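## Task

Pull the black key fob out of the little wooden box's drawer and set it directly on the empty table top, touching nothing but the table, then close the drawer. The box must end up roughly where it started and pointing the same direction, and the remaining item must stay inside the drawer.

## Robot and tools

ROBOT. Two arms, left_arm and right_arm, each on an angled mounting plate; a shared metal frame behind them carries both plates, and a clearance warning treats each plate plus its half of the frame as belonging to that arm. Calibrated bases in scene 1: left_arm (+0.048, +0.320, +0.317) m, quat_wxyz (+0.957, -0.123, +0.264, +0.004); right_arm (+0.034, -0.209, +0.317) m, quat_wxyz (+0.957, +0.118, +0.266, +0.011). Each arm has six joints (waist, shoulder, elbow, wrist pitch, wrist yaw, wrist roll; limits in rad: -2.618..3.054, 0..3.142, 0..3.142 with straight at 2.901, -1.571..1.571, -1.571..1.571, -2.094..2.094) plus a parallel gripper.

FRAME. All poses use one scene frame: origin at table-top height halfway between the nominal bases, +x out over the table, +z up, left_arm toward +y. Arm names do not match left/right in pictures. The gripper's fingers point along its own +z and separate along its own y; end_effector_position is the spot between the pads, just under 1 cm behind the tips. Reported poses can be a few cm off, more when reaching far.

ROW FORMAT (shared by execute_actions and move). Sixteen numbers, always both arms: left_arm x, y, z (m), qw, qx, qy, qz (w first), opening; then right_arm in the same eight. These are absolute targets in the scene frame, not offsets. Opening runs -1 (shut, 0 mm) to +1 (87 mm); 0.5 is about 69 mm, 0 about 43 mm, -0.5 about 18 mm. To hold an arm still, resend its exact last reported pose and wanted opening every call; to keep an orientation, repeat the same quaternion rather than copying a drifted reading. Each control step the commanded orientation is limited to 40 degrees from the measured one.

execute_actions: "actions" holds zero or one item. [] just reports state (with pictures). {"rows": [...], "steps": n}: 1 to 15 rows, n from 5 to 15 (default 15), one row per 1/30 s step, last row repeated. Refused if any target lies over 0.6 m from that arm's last reported position along any gripper axis. {"steps": n} alone waits up to 300 steps counted from the previous result, reply time included. Results are sampled 5 steps before an action ends; those steps finish while you think. Optional "cameras": list of names, ["all"] or []; pictures come only for an empty action list or when requested.

move: "target" is one row or up to 15 rows (waypoints, absolute, no 0.6 m rule). Straight-line paths, shortest rotation; all arms finish together, minimum 0.5 s, cut off at 10 s. "speed" in m/s, 0.002 to 2.9, default 0.25 (rotation up to twice that in rad/s), one value or one per waypoint. "blend" in m rounds corners at intermediate waypoints (default 0). "blocking": false returns after about 0.5 s while motion continues. Opening changes on the first waypoint are sent immediately; on later waypoints they are sent after arrival and all motion settles. Paths ignore obstacles and the other arm. Result ends with a "move:" line: done (within 10 mm and 2 degrees), off_target, moving, held or fault, plus limits=paced (pose clipped) or limits=held (steps withheld). Cameras default to all.

wait: "seconds" 0 to 10; lets a running move continue, returns early when it ends. stop: brakes the running move (needs braking room); fingers keep moving. zoom_image: "camera" (cam_high, cam_low, cam_left_wrist, cam_right_wrist) and "region" [x0, y0, x1, y1] in pixels, top-left origin, at most 504x504, from that camera's newest image. finished_scene: "scene" 1 or 2; ends the scene irreversibly and the result gives the next task.

RESULT LINES. Per arm: end_effector_position and end_effector_quat_wxyz, Hand target (what the controller is currently driving to), Joint positions (six joints, then gripper 0 closed to 1 open), Joint velocities ("within noise" means at rest), Joint torques (full drive output including gravity, with unit offsets and noise; positive toward larger joint values; joints 1 to 3 wrap at ±28 N m), grip_measured on the command scale (may be off by about 0.043). MOTOR HOT appears at 75 °C; OVER-TEMPERATURE FAULT at 90 °C folds that arm and disables it; at 100 °C it collapses. Time used shows elapsed time. Cameras are 672x504 each; calibration (K, distortion, T_world_to_cam) was given for projecting points.

GRIPPING. Note grip_measured when the pads first touch, then command about 0.04 lower for a firm grip (less for lighter). Fast closing squeezes harder.

CAUTIONS. Move slowly near contact; speed and overshoot past contact raise force. Check pose after each move and correct tilt; small moves may not happen or may go sideways. Keep paths away from an arm's own base (shoulder posture may flip). Never let the grippers or wrist cameras collide, and never close one gripper on the other's fingers. Do not drop or release moving items, slam the drawer, or push the box hard; nothing may fall off or be left off the table. Avoid long stretched reaches or pushing toward unreachable poses, which heat motors. Objects may occasionally get nudged by outside forces.

Each tool is called after "Request:" as name([rows], argument=value, ...), one row to a line, values as JSON.

## Session

Request:
execute_actions(actions=[])

Scene clock: 0.00 s of 6000.00 s.
left_arm: end_effector_position=(+0.0997, +0.1270, +0.2928) grip_measured=+1.000 end_effector_quat_wxyz=(-0.035, +0.687, +0.534, -0.491) | right_arm: end_effector_position=(+0.4544, -0.2631, +0.1802) grip_measured=+1.000 end_effector_quat_wxyz=(+0.210, +0.029, +0.971, -0.113)
Joint positions: left_arm=[-0.98 1.553 0.577 -0.527 0.448 0.878 1] | right_arm=[0.037 1.58 0.906 0.109 0.457 -0.116 1]
Joint velocities: within noise
Joint torques (N m): no reading
Motor temperatures (°C): left_arm=[26 35 37 31 25 28 24] | right_arm=[25 31 31 31 29 29 29]
Heat: left arm: 37 °C; right arm: 31 °C.
Hand target: left_arm +0.1017, +0.1257, +0.2933; -0.031, +0.687, +0.534, -0.491 | right_arm +0.4616, -0.2645, +0.1866; +0.222, +0.034, +0.968, -0.113

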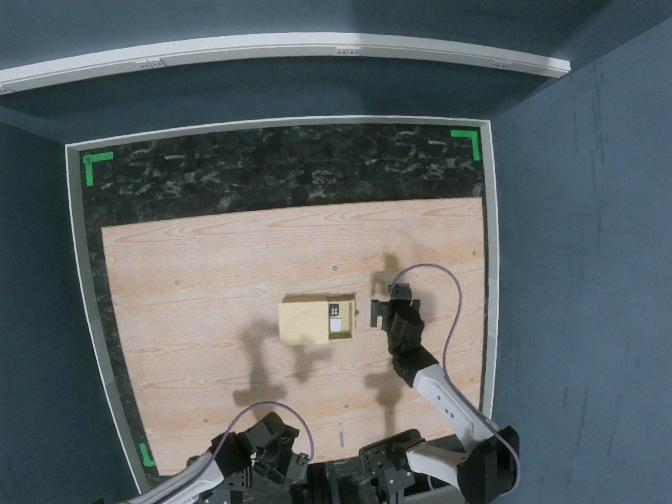

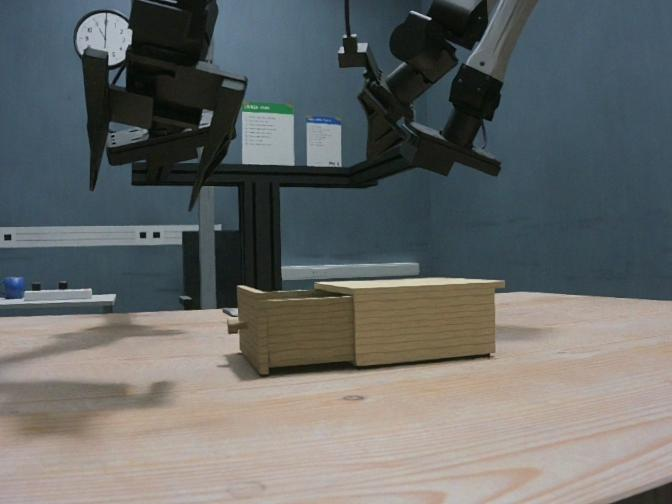

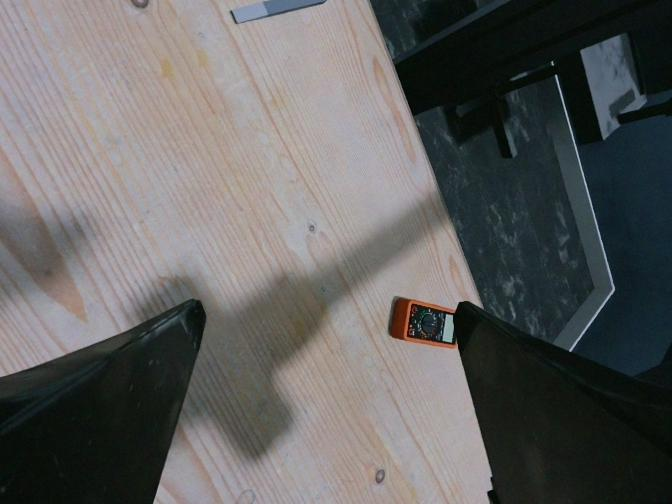

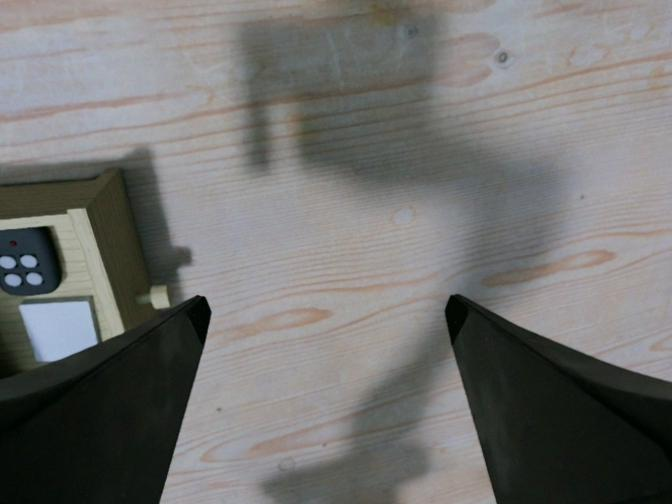

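Request:
zoom_image(camera="cam_high", region=[260, 270, 400, 375])

Request:
zoom_image(camera="cam_right_wrist", region=[0, 140, 240, 400])

Request:
zoom_image(camera="cam_low", region=[200, 250, 530, 400])

Scaled by 3.600 from the camera's 672x504 image, which has a finer 960x720 frame.

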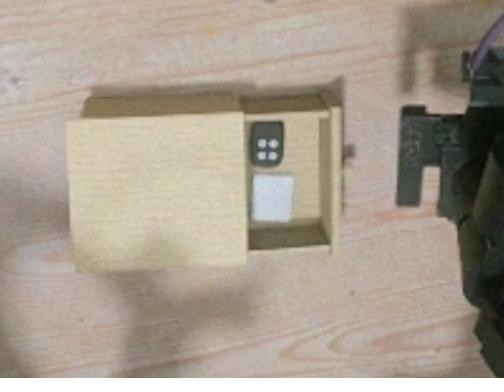

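Scaled by 1.938 from the camera's 672x504 image, which has a finer 960x720 frame.

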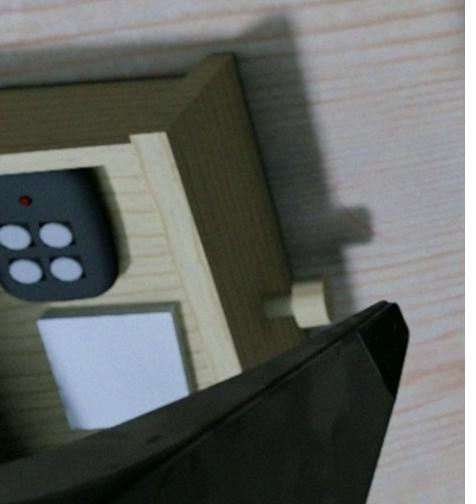

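Scaled by 1.527 from the camera's 672x504 image, which has a finer 960x720 frame.

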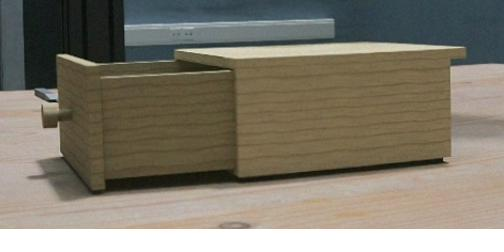

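Request:
move([
  [0.0997, 0.1270, 0.2928, -0.035, 0.687, 0.534, -0.491, 1.0, 0.43, -0.125, 0.15, -0.0923, 0.7010, 0.7010, 0.0923, 1.0],
], speed=0.5)

Scene clock: 7.97 s of 6000.00 s.
left_arm: end_effector_position=(+0.0997, +0.1270, +0.2928) grip_measured=+1.000 end_effector_quat_wxyz=(-0.035, +0.687, +0.534, -0.491) | right_arm: end_effector_position=(+0.4325, -0.1231, +0.1569) grip_measured=+1.000 end_effector_quat_wxyz=(-0.089, +0.694, +0.708, +0.096)
Joint positions: left_arm=[-0.98 1.553 0.577 -0.527 0.448 0.878 1] | right_arm=[0.05 1.783 1.112 -0.356 -0.002 1.552 1]
Joint velocities: within noise
Joint torques (N m): left_arm=[-3.22 -4.1 3.78 0.43 0.55 0.17] | right_arm=[1.73 -6.8 3.38 0.27 -0.13 -0.04]
Motor temperatures (°C): left_arm=[26 36 38 31 25 28 24] | right_arm=[25 32 32 31 29 29 29]
Heat: left arm: 38 °C; right arm: 32 °C.
Hand target: left_arm +0.0997, +0.1270, +0.2927; -0.035, +0.687, +0.534, -0.491 | right_arm +0.4300, -0.1251, +0.1502; -0.092, +0.701, +0.701, +0.092
Off the commanded pose: left_arm 0.000 m, 0 deg | right_arm 0.008 m, 1 deg.
Kept back: nothing.
move: done
camera_calibration:
cam_right_wrist: T_world_to_cam=[[-0.999137, -0.0372733, -0.0183218, 0.428687], [-0.0321937, 0.416329, 0.908644, -0.0576859], [-0.0262402, 0.908449, -0.41717, 0.325052], [0, 0, 0, 1]] pos_world=[0.434989, -0.255298, 0.195872]

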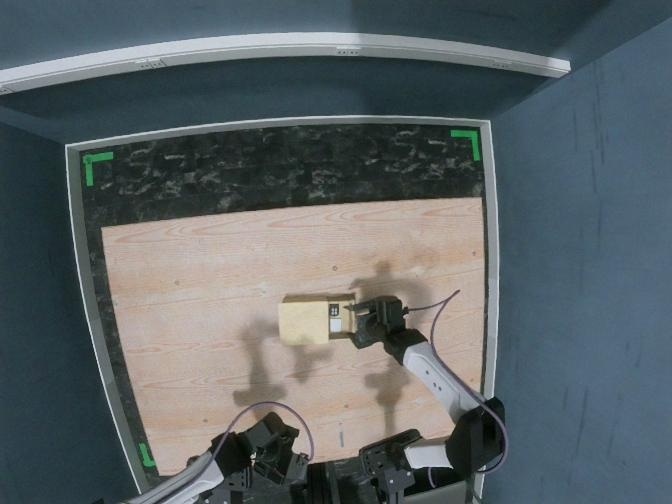

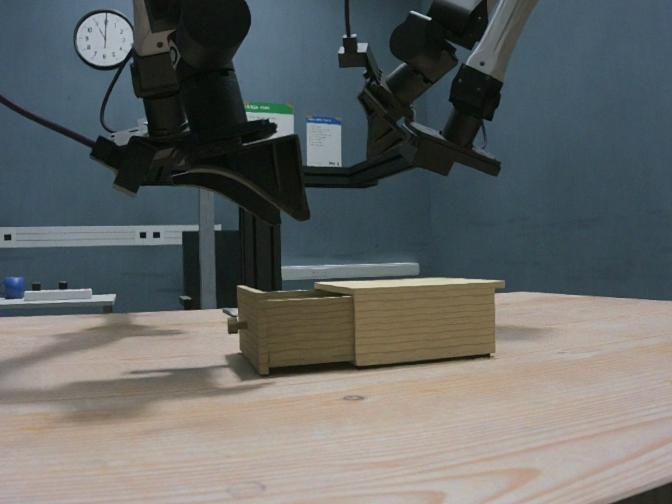

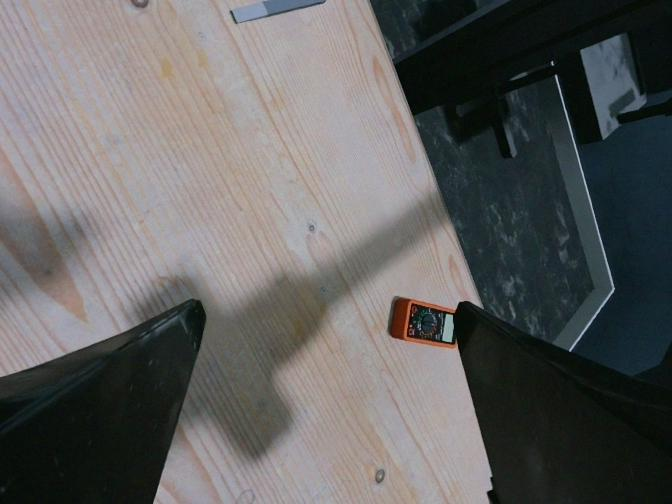

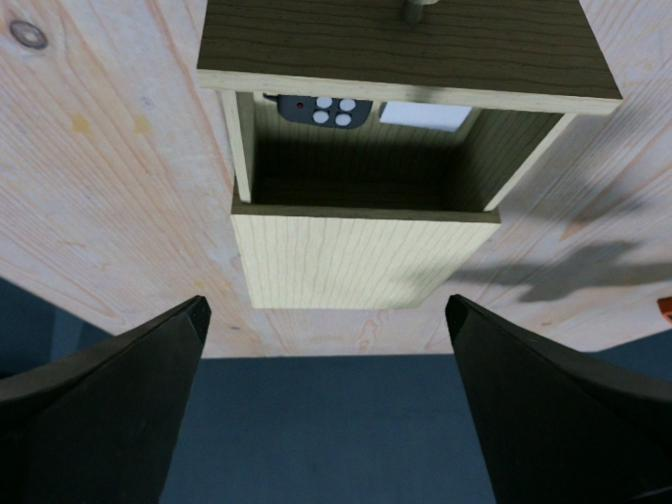

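Request:
zoom_image(camera="cam_right_wrist", region=[180, 0, 640, 345])

Request:
zoom_image(camera="cam_right_wrist", region=[240, 70, 500, 220])

Request:
zoom_image(camera="cam_low", region=[180, 100, 520, 400])

Scaled by 1.096 from the camera's 672x504 image, which has a finer 960x720 frame.

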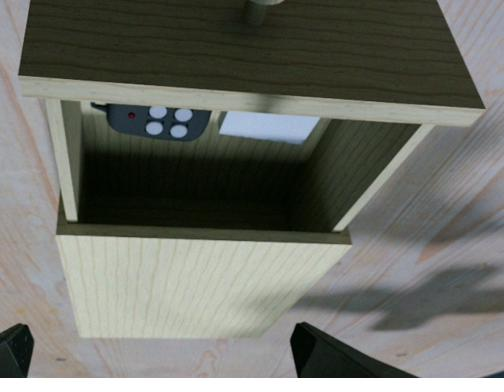

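Scaled by 1.938 from the camera's 672x504 image, which has a finer 960x720 frame.

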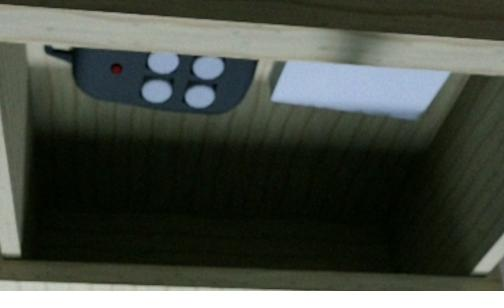

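Scaled by 1.482 from the camera's 672x504 image, which has a finer 960x720 frame.

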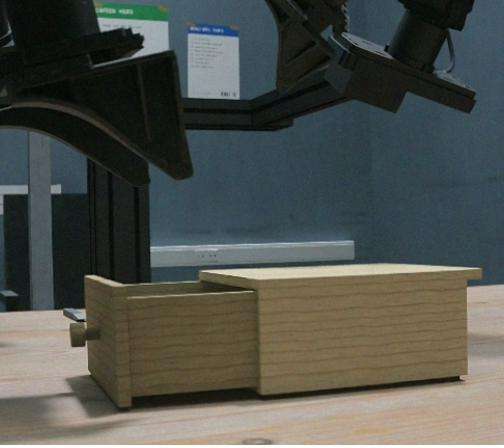

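Request:
zoom_image(camera="cam_low", region=[80, 90, 330, 250])

Request:
zoom_image(camera="cam_high", region=[310, 270, 430, 370])

Scaled by 2.016 from the camera's 672x504 image, which has a finer 960x720 frame.

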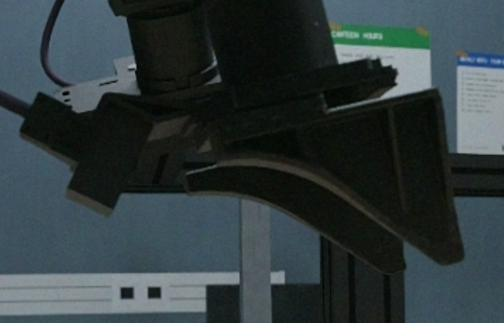

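Scaled by 4.200 from the camera's 672x504 image, which has a finer 960x720 frame.

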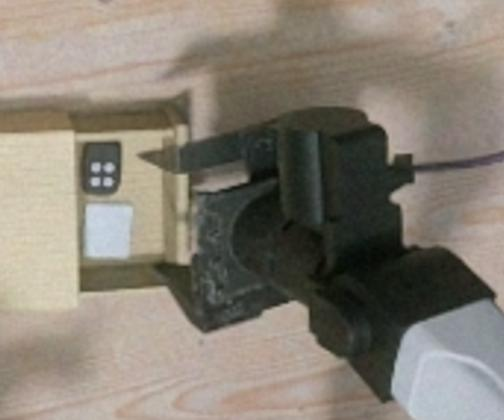

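Request:
move([
  [0.0997, 0.1270, 0.2928, -0.035, 0.687, 0.534, -0.491, 1.0, 0.43, -0.137, 0.13, 0.1736, 0.0, 0.9848, 0.0, -0.9],
], speed=0.5)

Scene clock: 23.97 s of 6000.00 s.
left_arm: end_effector_position=(+0.0997, +0.1270, +0.2928) grip_measured=+1.000 end_effector_quat_wxyz=(-0.035, +0.687, +0.534, -0.491) | right_arm: end_effector_position=(+0.4308, -0.1406, +0.1329) grip_measured=-0.900 end_effector_quat_wxyz=(+0.169, +0.007, +0.986, +0.002)
Joint positions: left_arm=[-0.98 1.553 0.577 -0.527 0.448 0.878 1] | right_arm=[0.239 1.804 0.943 0.138 0.387 0.054 0.05]
Joint velocities: within noise
Joint torques (N m): left_arm=[-3.21 -4.1 3.77 0.43 0.54 0.16] | right_arm=[4.81 -6.57 3.43 0.96 0.11 -0.24]
Motor temperatures (°C): left_arm=[27 37 39 30 25 28 24] | right_arm=[25 34 32 31 28 29 29]
Heat: left arm: 39 °C; right arm: 34 °C.
Hand target: left_arm +0.0997, +0.1270, +0.2927; -0.035, +0.687, +0.534, -0.491 | right_arm +0.4300, -0.1370, +0.1301; +0.173, +0.000, +0.985, +0.000
Off the commanded pose: left_arm 0.000 m, 0 deg | right_arm 0.005 m, 1 deg.
Kept back: nothing.
move: done
camera_calibration:
cam_right_wrist: T_world_to_cam=[[0.00787671, -0.999968, -0.00161026, -0.145559], [-0.858732, -0.00758927, 0.512368, 0.32046], [-0.512364, -0.002653, -0.858764, 0.470928], [0, 0, 0, 1]] pos_world=[0.517622, -0.141873, 0.239988]

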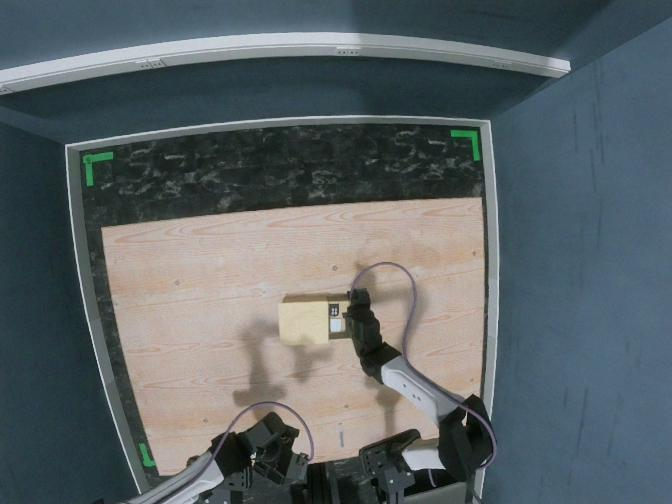

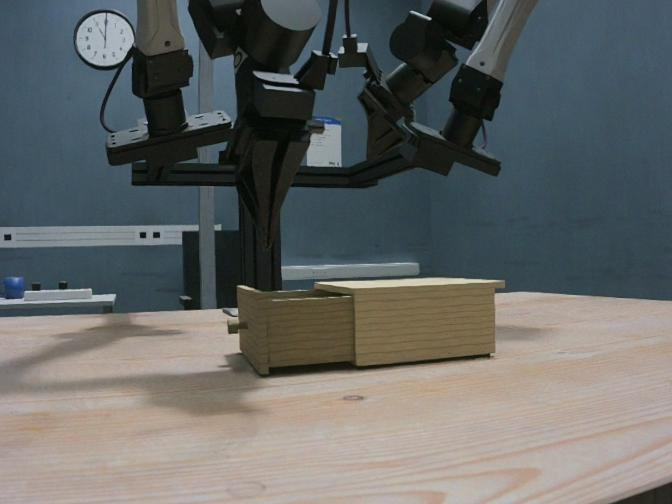

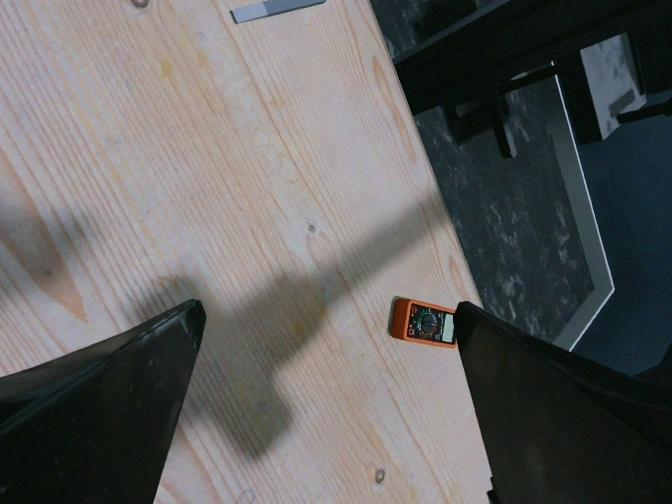

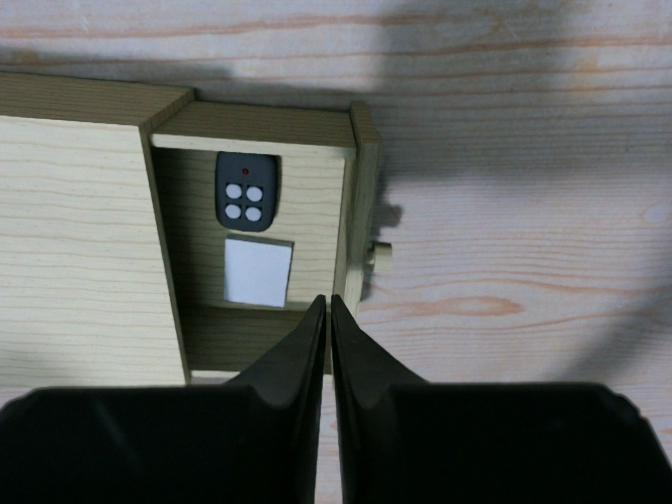

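Request:
move([
  [0.0997, 0.1270, 0.2928, -0.035, 0.687, 0.534, -0.491, 1.0, 0.407, -0.127, 0.11, 0.1736, 0.0, 0.9848, 0.0, -0.9],
  [0.0997, 0.1270, 0.2928, -0.035, 0.687, 0.534, -0.491, 1.0, 0.405, -0.127, 0.066, 0.1736, 0.0, 0.9848, 0.0, -0.9],
  [0.0997, 0.1270, 0.2928, -0.035, 0.687, 0.534, -0.491, 1.0, 0.405, -0.173, 0.066, 0.1736, 0.0, 0.9848, 0.0, -0.9],
  [0.0997, 0.1270, 0.2928, -0.035, 0.687, 0.534, -0.491, 1.0, 0.434, -0.127, 0.072, 0.1736, 0.0, 0.9848, 0.0, 0.05],
], speed=[0.25, 0.15, 0.07, 0.2], blend=[0.01, 0, 0, 0])

Scene clock: 29.33 s of 6000.00 s.
left_arm: end_effector_position=(+0.0997, +0.1270, +0.2928) grip_measured=+1.000 end_effector_quat_wxyz=(-0.035, +0.687, +0.534, -0.491) | right_arm: end_effector_position=(+0.4383, -0.1287, +0.0777) grip_measured=+0.050 end_effector_quat_wxyz=(+0.181, -0.002, +0.984, +0.004)
Joint positions: left_arm=[-0.98 1.553 0.577 -0.527 0.448 0.878 1] | right_arm=[0.214 2.023 1.008 0.322 0.362 0.012 0.525]
Joint velocities: within noise
Joint torques (N m): left_arm=[-3.18 -4.12 3.77 0.42 0.53 0.17] | right_arm=[4.51 -6.56 3.82 0.76 0.11 -0.05]
Motor temperatures (°C): left_arm=[27 37 39 30 25 28 24] | right_arm=[26 34 32 31 28 29 29]
Heat: left arm: 39 °C; right arm: 34 °C.
Hand target: left_arm +0.0997, +0.1270, +0.2927; -0.035, +0.687, +0.534, -0.491 | right_arm +0.4339, -0.1271, +0.0721; +0.174, +0.000, +0.985, +0.000
Off the commanded pose: left_arm 0.000 m, 0 deg | right_arm 0.007 m, 1 deg.
Kept back: nothing.
move: done
camera_calibration:
cam_right_wrist: T_world_to_cam=[[0.0254876, -0.999674, -0.00178181, -0.141479], [-0.869878, -0.0230566, 0.492728, 0.359691], [-0.492609, -0.0110085, -0.870181, 0.418525], [0, 0, 0, 1]] pos_world=[0.522663, -0.128532, 0.186711]

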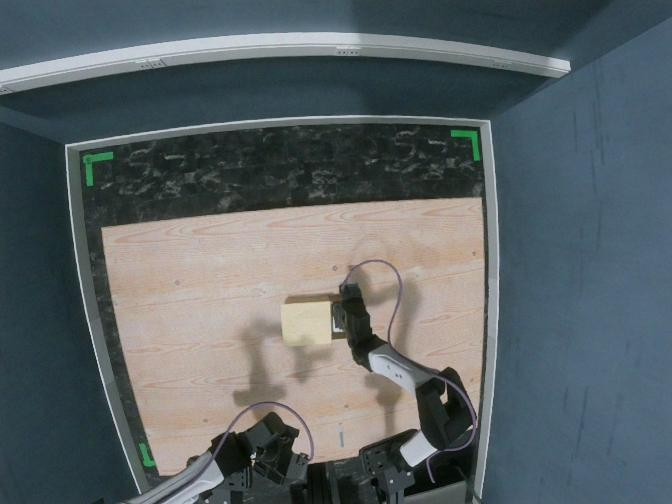

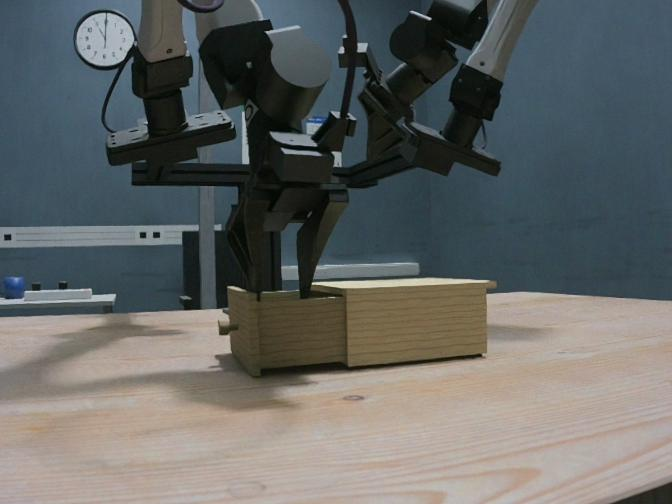

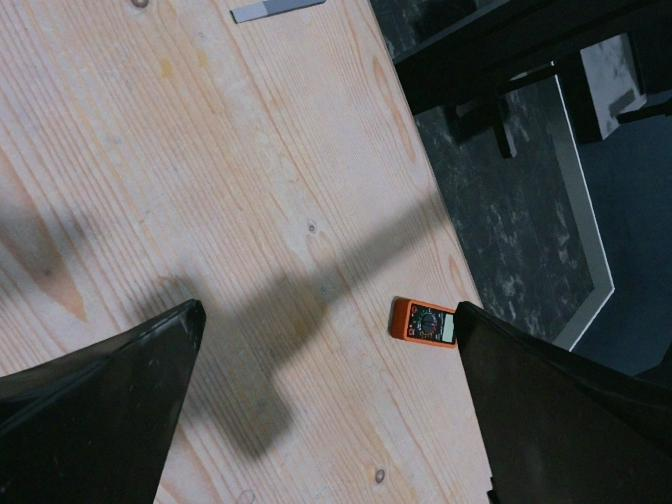

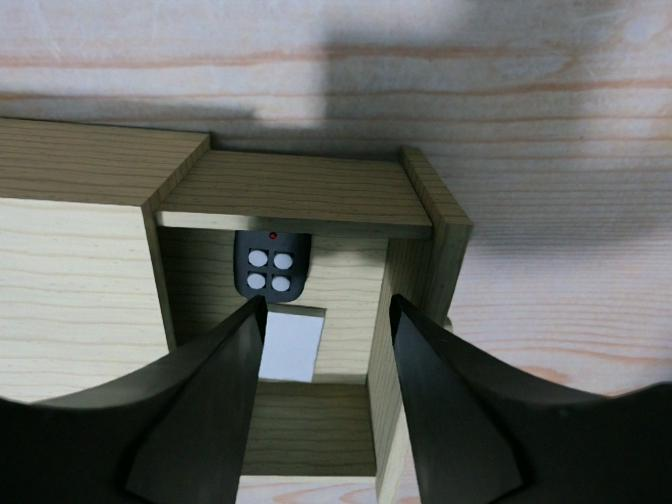

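Request:
zoom_image(camera="cam_right_wrist", region=[130, 190, 350, 350])

Request:
zoom_image(camera="cam_low", region=[200, 170, 520, 390])

Request:
zoom_image(camera="cam_right_wrist", region=[130, 280, 480, 504])

Scaled by 2.291 from the camera's 672x504 image, which has a finer 960x720 frame.

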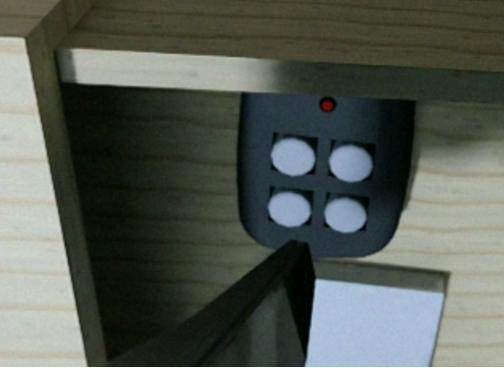

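Scaled by 1.575 from the camera's 672x504 image, which has a finer 960x720 frame.

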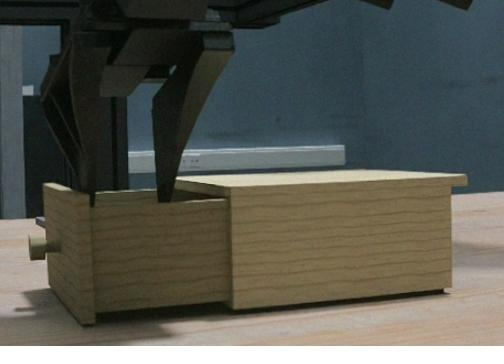

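Scaled by 1.440 from the camera's 672x504 image, which has a finer 960x720 frame.

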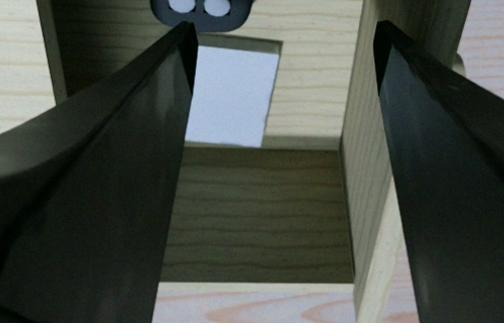

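Request:
move([
  [0.0997, 0.1270, 0.2928, -0.035, 0.687, 0.534, -0.491, 1.0, 0.429, -0.109, 0.064, 0.1903, 0.0133, 0.9792, 0.0685, -0.07],
], speed=0.15)

Scene clock: 44.47 s of 6000.00 s.
left_arm: end_effector_position=(+0.0997, +0.1270, +0.2928) grip_measured=+1.000 end_effector_quat_wxyz=(-0.035, +0.687, +0.534, -0.491) | right_arm: end_effector_position=(+0.4318, -0.1076, +0.0704) grip_measured=-0.070 end_effector_quat_wxyz=(+0.191, +0.005, +0.979, +0.066)
Joint positions: left_arm=[-0.98 1.553 0.577 -0.527 0.448 0.878 1] | right_arm=[0.206 2.047 0.967 0.415 0.237 0.036 0.465]
Joint velocities: within noise
Joint torques (N m): left_arm=[-3.23 -4.05 3.74 0.44 0.53 0.18] | right_arm=[3.08 -6.6 2.26 1.08 -0.13 -0.03]
Motor temperatures (°C): left_arm=[27 37 39 30 25 28 24] | right_arm=[26 34 31 31 28 29 29]
Heat: left arm: 39 °C; right arm: 34 °C.
Hand target: left_arm +0.0997, +0.1270, +0.2927; -0.035, +0.687, +0.534, -0.491 | right_arm +0.4289, -0.1091, +0.0642; +0.190, +0.013, +0.979, +0.068
Off the commanded pose: left_arm 0.000 m, 0 deg | right_arm 0.007 m, 1 deg.
Kept back: nothing.
move: done
camera_calibration:
cam_right_wrist: T_world_to_cam=[[0.0346235, -0.99147, -0.125651, -0.1145], [-0.879677, -0.089903, 0.466997, 0.356991], [-0.47431, 0.0943631, -0.875286, 0.413042], [0, 0, 0, 1]] pos_world=[0.513911, -0.120405, 0.180429]

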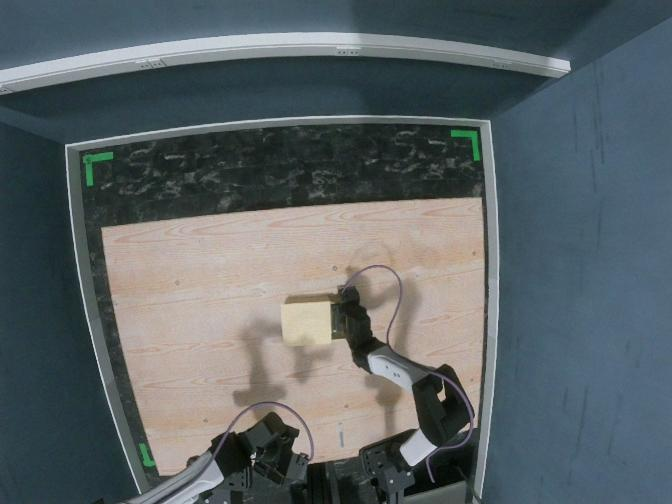

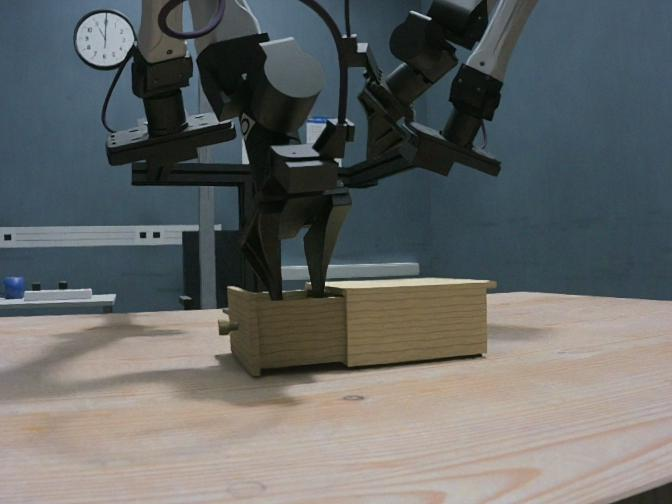

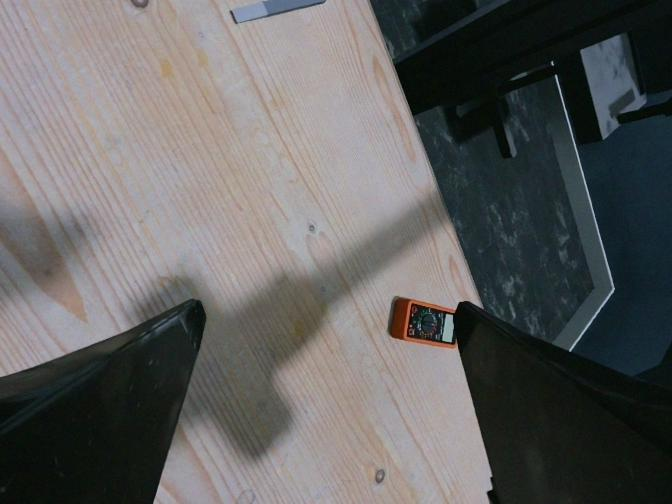

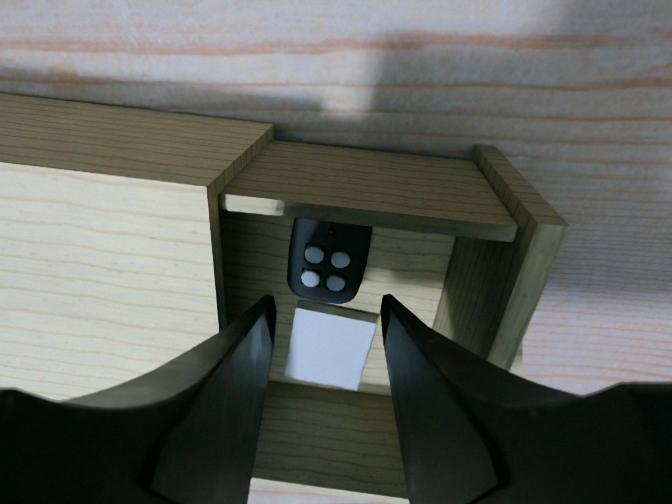

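Request:
move([
  [0.0997, 0.1270, 0.2928, -0.035, 0.687, 0.534, -0.491, 1.0, 0.4375, -0.1055, 0.0355, 0.1903, 0.0133, 0.9792, 0.0685, -0.07],
  [0.0997, 0.1270, 0.2928, -0.035, 0.687, 0.534, -0.491, 1.0, 0.4375, -0.120, 0.0355, 0.1903, 0.0133, 0.9792, 0.0685, -0.07],
  [0.0997, 0.1270, 0.2928, -0.035, 0.687, 0.534, -0.491, 1.0, 0.437, -0.117, 0.062, 0.1908, 0.0, 0.9816, 0.0, 0.0],
], speed=[0.08, 0.05, 0.15])

Scene clock: 47.63 s of 6000.00 s.
left_arm: end_effector_position=(+0.0997, +0.1270, +0.2928) grip_measured=+1.000 end_effector_quat_wxyz=(-0.035, +0.687, +0.534, -0.491) | right_arm: end_effector_position=(+0.4229, -0.1164, +0.0462) grip_measured=+0.000 end_effector_quat_wxyz=(+0.171, -0.001, +0.985, +0.002)
Joint positions: left_arm=[-0.98 1.553 0.577 -0.527 0.448 0.878 1] | right_arm=[0.223 2.144 1.025 0.404 0.375 0.027 0.5]
Joint velocities: within noise
Joint torques (N m): left_arm=[-3.17 -4.07 3.78 0.43 0.53 0.18] | right_arm=[5.42 -11.66 2.14 0.75 0.14 -0.23]
Motor temperatures (°C): left_arm=[27 37 39 30 25 28 24] | right_arm=[26 35 31 31 28 29 29]
Heat: left arm: 39 °C; right arm: 35 °C.
Hand target: left_arm +0.0997, +0.1270, +0.2927; -0.035, +0.687, +0.534, -0.491 | right_arm +0.4370, -0.1169, +0.0615; +0.191, +0.000, +0.982, +0.000
Off the commanded pose: left_arm 0.000 m, 0 deg | right_arm 0.021 m, 2 deg.
Kept back: nothing.
move: off_target (right_arm); target 3's new opening was sent with right_arm's hand 0.021 m and 2 deg from that target
camera_calibration:
cam_right_wrist: T_world_to_cam=[[0.0223311, -0.999747, 0.00270096, -0.127694], [-0.860614, -0.0178484, 0.508944, 0.358096], [-0.508767, -0.0136898, -0.860795, 0.389726], [0, 0, 0, 1]] pos_world=[0.509314, -0.115935, 0.153568]

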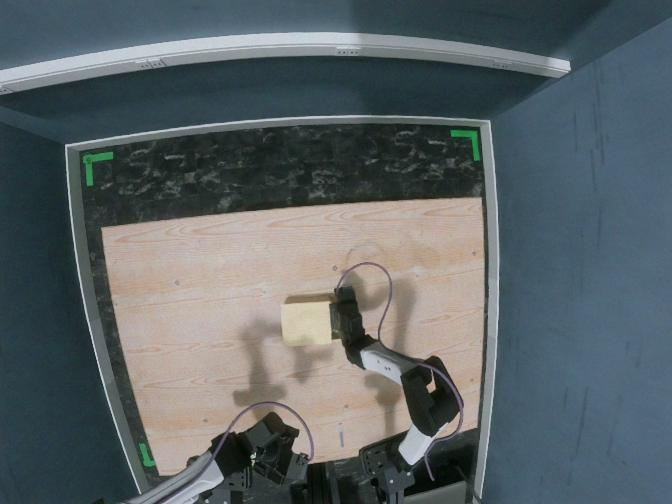

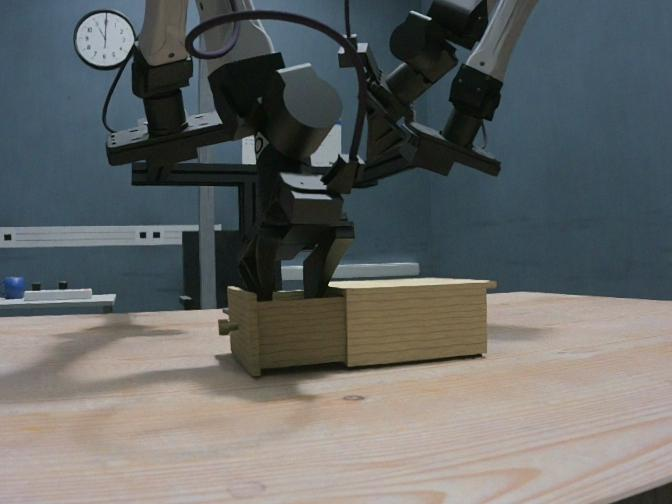

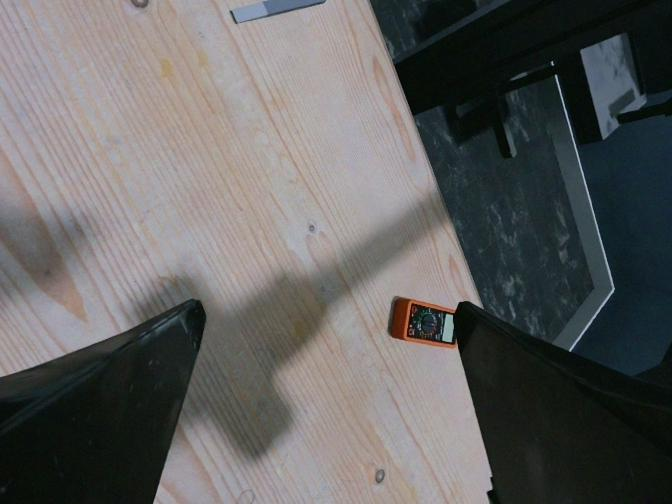

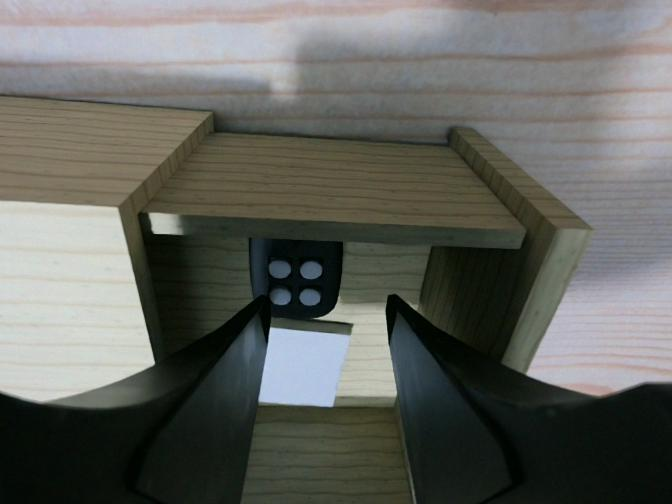

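Request:
move([
  [0.0997, 0.1270, 0.2928, -0.035, 0.687, 0.534, -0.491, 1.0, 0.43, -0.112, 0.085, 0.1905, 0.01, 0.9803, 0.0514, 0.0],
  [0.0997, 0.1270, 0.2928, -0.035, 0.687, 0.534, -0.491, 1.0, 0.4276, -0.1075, 0.060, 0.1905, 0.01, 0.9803, 0.0514, -0.1],
], speed=[0.15, 0.1])

Scene clock: 50.40 s of 6000.00 s.
left_arm: end_effector_position=(+0.0997, +0.1270, +0.2928) grip_measured=+1.000 end_effector_quat_wxyz=(-0.035, +0.687, +0.534, -0.491) | right_arm: end_effector_position=(+0.4209, -0.1061, +0.0641) grip_measured=-0.100 end_effector_quat_wxyz=(+0.182, +0.000, +0.982, +0.049)
Joint positions: left_arm=[-0.98 1.553 0.577 -0.527 0.448 0.878 1] | right_arm=[0.223 2.071 0.957 0.426 0.281 0.036 0.45]
Joint velocities: within noise
Joint torques (N m): left_arm=[-3.21 -4.1 3.74 0.44 0.54 0.18] | right_arm=[3.07 -6.64 3.9 1.04 -0.11 -0.05]
Motor temperatures (°C): left_arm=[27 37 39 30 25 27 23] | right_arm=[26 35 31 31 28 29 29]
Heat: left arm: 39 °C; right arm: 35 °C.
Hand target: left_arm +0.0997, +0.1270, +0.2927; -0.035, +0.687, +0.534, -0.491 | right_arm +0.4274, -0.1076, +0.0602; +0.190, +0.010, +0.980, +0.051
Off the commanded pose: left_arm 0.000 m, 0 deg | right_arm 0.008 m, 2 deg.
Kept back: nothing.
move: done
camera_calibration:
cam_right_wrist: T_world_to_cam=[[0.0383642, -0.995095, -0.0911833, -0.117654], [-0.870908, -0.0780376, 0.485211, 0.346866], [-0.489947, 0.0607975, -0.86963, 0.404842], [0, 0, 0, 1]] pos_world=[0.504954, -0.114622, 0.173031]

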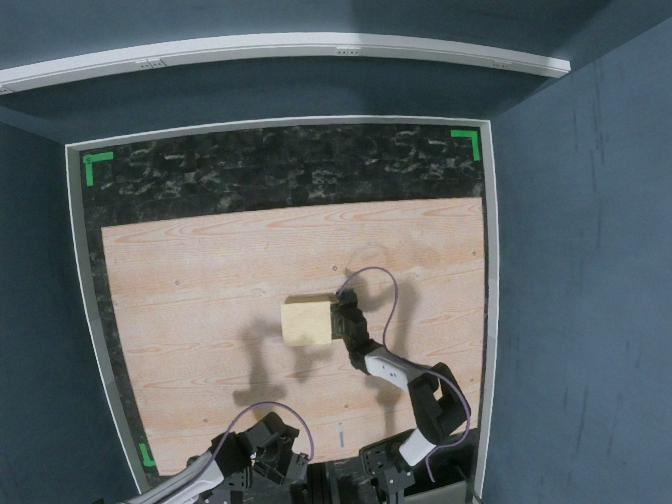

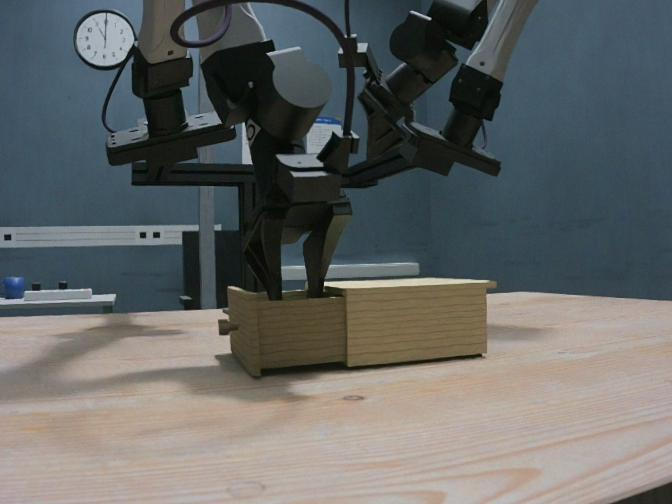

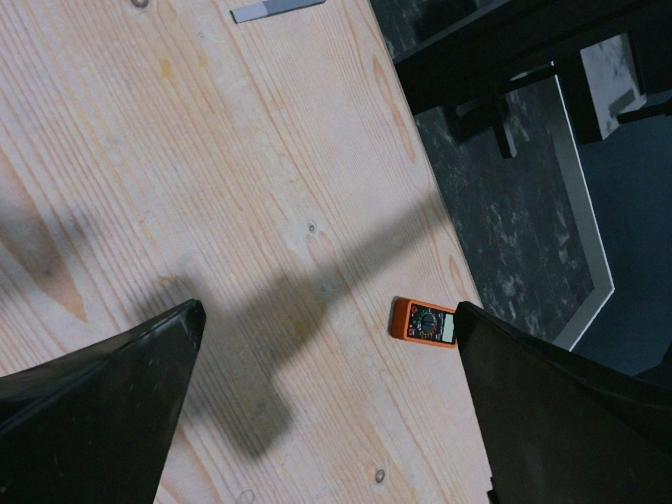

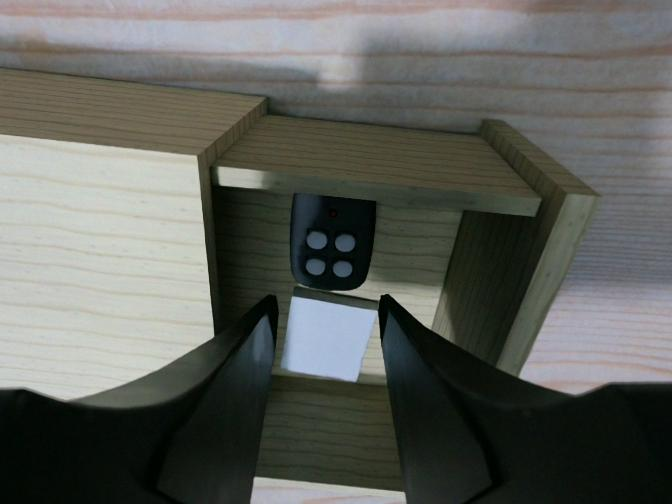

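Request:
move([
  [0.0997, 0.1270, 0.2928, -0.035, 0.687, 0.534, -0.491, 1.0, 0.438, -0.1055, 0.032, 0.1905, 0.01, 0.9803, 0.0514, -0.1],
], speed=[0.08], cameras=["cam_right_wrist"])

Request:
zoom_image(camera="cam_right_wrist", region=[180, 180, 480, 400])

Scene clock: 51.63 s of 6000.00 s.
left_arm: end_effector_position=(+0.0997, +0.1270, +0.2928) grip_measured=+1.000 end_effector_quat_wxyz=(-0.035, +0.687, +0.534, -0.491) | right_arm: end_effector_position=(+0.4310, -0.1070, +0.0366) grip_measured=-0.100 end_effector_quat_wxyz=(+0.180, +0.007, +0.983, +0.046)
Joint positions: left_arm=[-0.98 1.553 0.577 -0.527 0.448 0.878 1] | right_arm=[0.196 2.178 1.05 0.441 0.269 0.032 0.45]
Joint velocities: within noise
Joint torques (N m): left_arm=[-3.23 -4.08 3.75 0.43 0.53 0.18] | right_arm=[3.63 -6.65 4.03 1.1 -0.2 -0.17]
Motor temperatures (°C): left_arm=[27 37 39 30 25 27 23] | right_arm=[26 35 31 31 28 29 29]
Heat: left arm: 39 °C; right arm: 35 °C.
Hand target: left_arm +0.0997, +0.1270, +0.2927; -0.035, +0.687, +0.534, -0.491 | right_arm +0.4379, -0.1056, +0.0323; +0.190, +0.010, +0.980, +0.051
Off the commanded pose: left_arm 0.000 m, 0 deg | right_arm 0.009 m, 1 deg.
Kept back: nothing.
move: done
camera_calibration:
cam_right_wrist: T_world_to_cam=[[0.0230048, -0.995945, -0.0869711, -0.115137], [-0.869512, -0.0628645, 0.489894, 0.369733], [-0.493375, 0.0643525, -0.867433, 0.387793], [0, 0, 0, 1]] pos_world=[0.515464, -0.116383, 0.145241]
Images, in order (width x height): cam_right_wrist 672x504.

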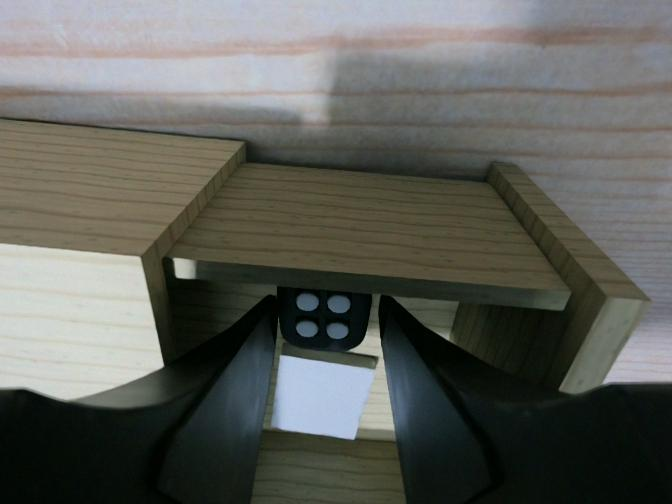

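Scaled by 1.680 from the camera's 672x504 image, which has a finer 960x720 frame.

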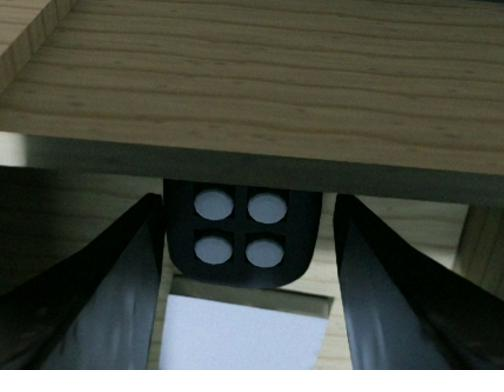

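Request:
move([
  [0.0997, 0.1270, 0.2928, -0.035, 0.687, 0.534, -0.491, 1.0, 0.438, -0.1055, 0.032, 0.1905, 0.01, 0.9803, 0.0514, -0.33],
  [0.0997, 0.1270, 0.2928, -0.035, 0.687, 0.534, -0.491, 1.0, 0.438, -0.111, 0.085, 0.1905, 0.01, 0.9803, 0.0514, -0.33],
], speed=[0.08, 0.12])

Scene clock: 54.10 s of 6000.00 s.
left_arm: end_effector_position=(+0.0997, +0.1270, +0.2928) grip_measured=+1.000 end_effector_quat_wxyz=(-0.035, +0.687, +0.534, -0.491) | right_arm: end_effector_position=(+0.4293, -0.1125, +0.0718) grip_measured=-0.186 end_effector_quat_wxyz=(+0.176, +0.004, +0.983, +0.051)
Joint positions: left_arm=[-0.98 1.553 0.577 -0.527 0.448 0.878 1] | right_arm=[0.209 2.039 0.985 0.356 0.269 0.039 0.407]
Joint velocities: within noise
Joint torques (N m): left_arm=[-3.25 -4.11 3.79 0.44 0.54 0.19] | right_arm=[5.29 -11.06 2.22 0.78 0.06 -0.01]
Motor temperatures (°C): left_arm=[27 37 39 30 25 27 23] | right_arm=[26 36 31 31 28 29 29]
Heat: left arm: 39 °C; right arm: 36 °C.
Hand target: left_arm +0.0997, +0.1270, +0.2927; -0.035, +0.687, +0.534, -0.491 | right_arm +0.4380, -0.1109, +0.0846; +0.191, +0.010, +0.980, +0.052
Off the commanded pose: left_arm 0.000 m, 0 deg | right_arm 0.016 m, 2 deg.
Kept back: nothing.
move: off_target (right_arm)
camera_calibration:
cam_right_wrist: T_world_to_cam=[[0.029584, -0.994962, -0.0957853, -0.119486], [-0.865315, -0.0734615, 0.495816, 0.347347], [-0.500355, 0.0682162, -0.863129, 0.420965], [0, 0, 0, 1]] pos_world=[0.514731, -0.122084, 0.179681]

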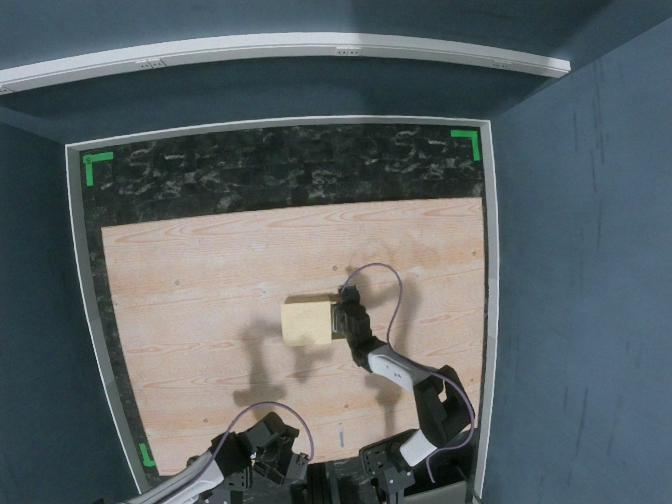

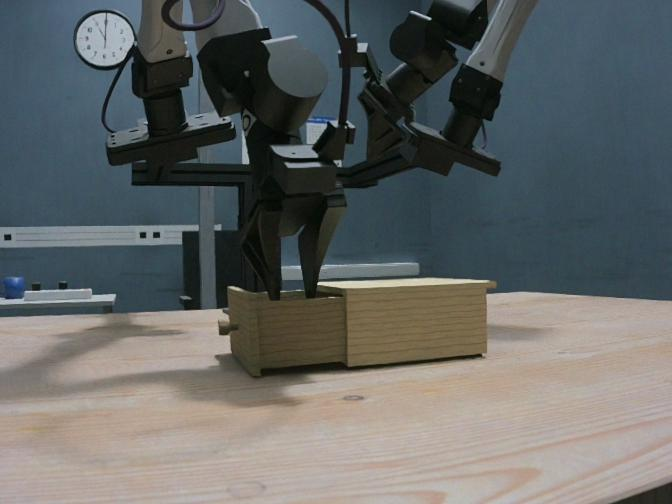

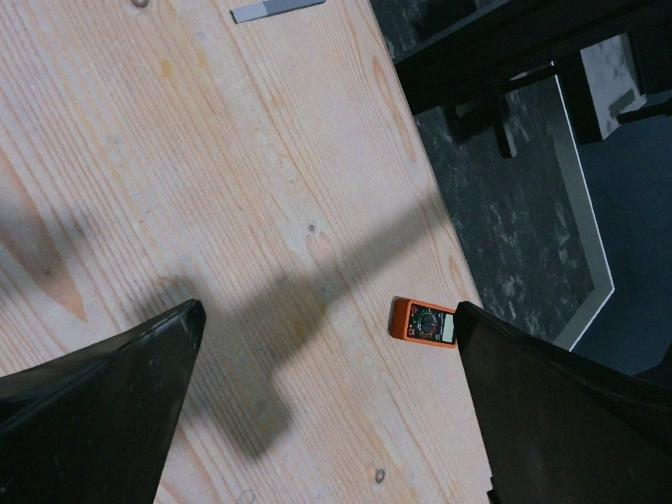

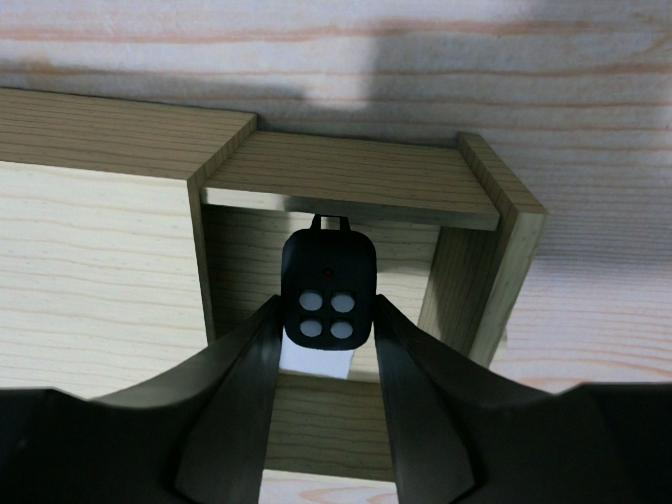

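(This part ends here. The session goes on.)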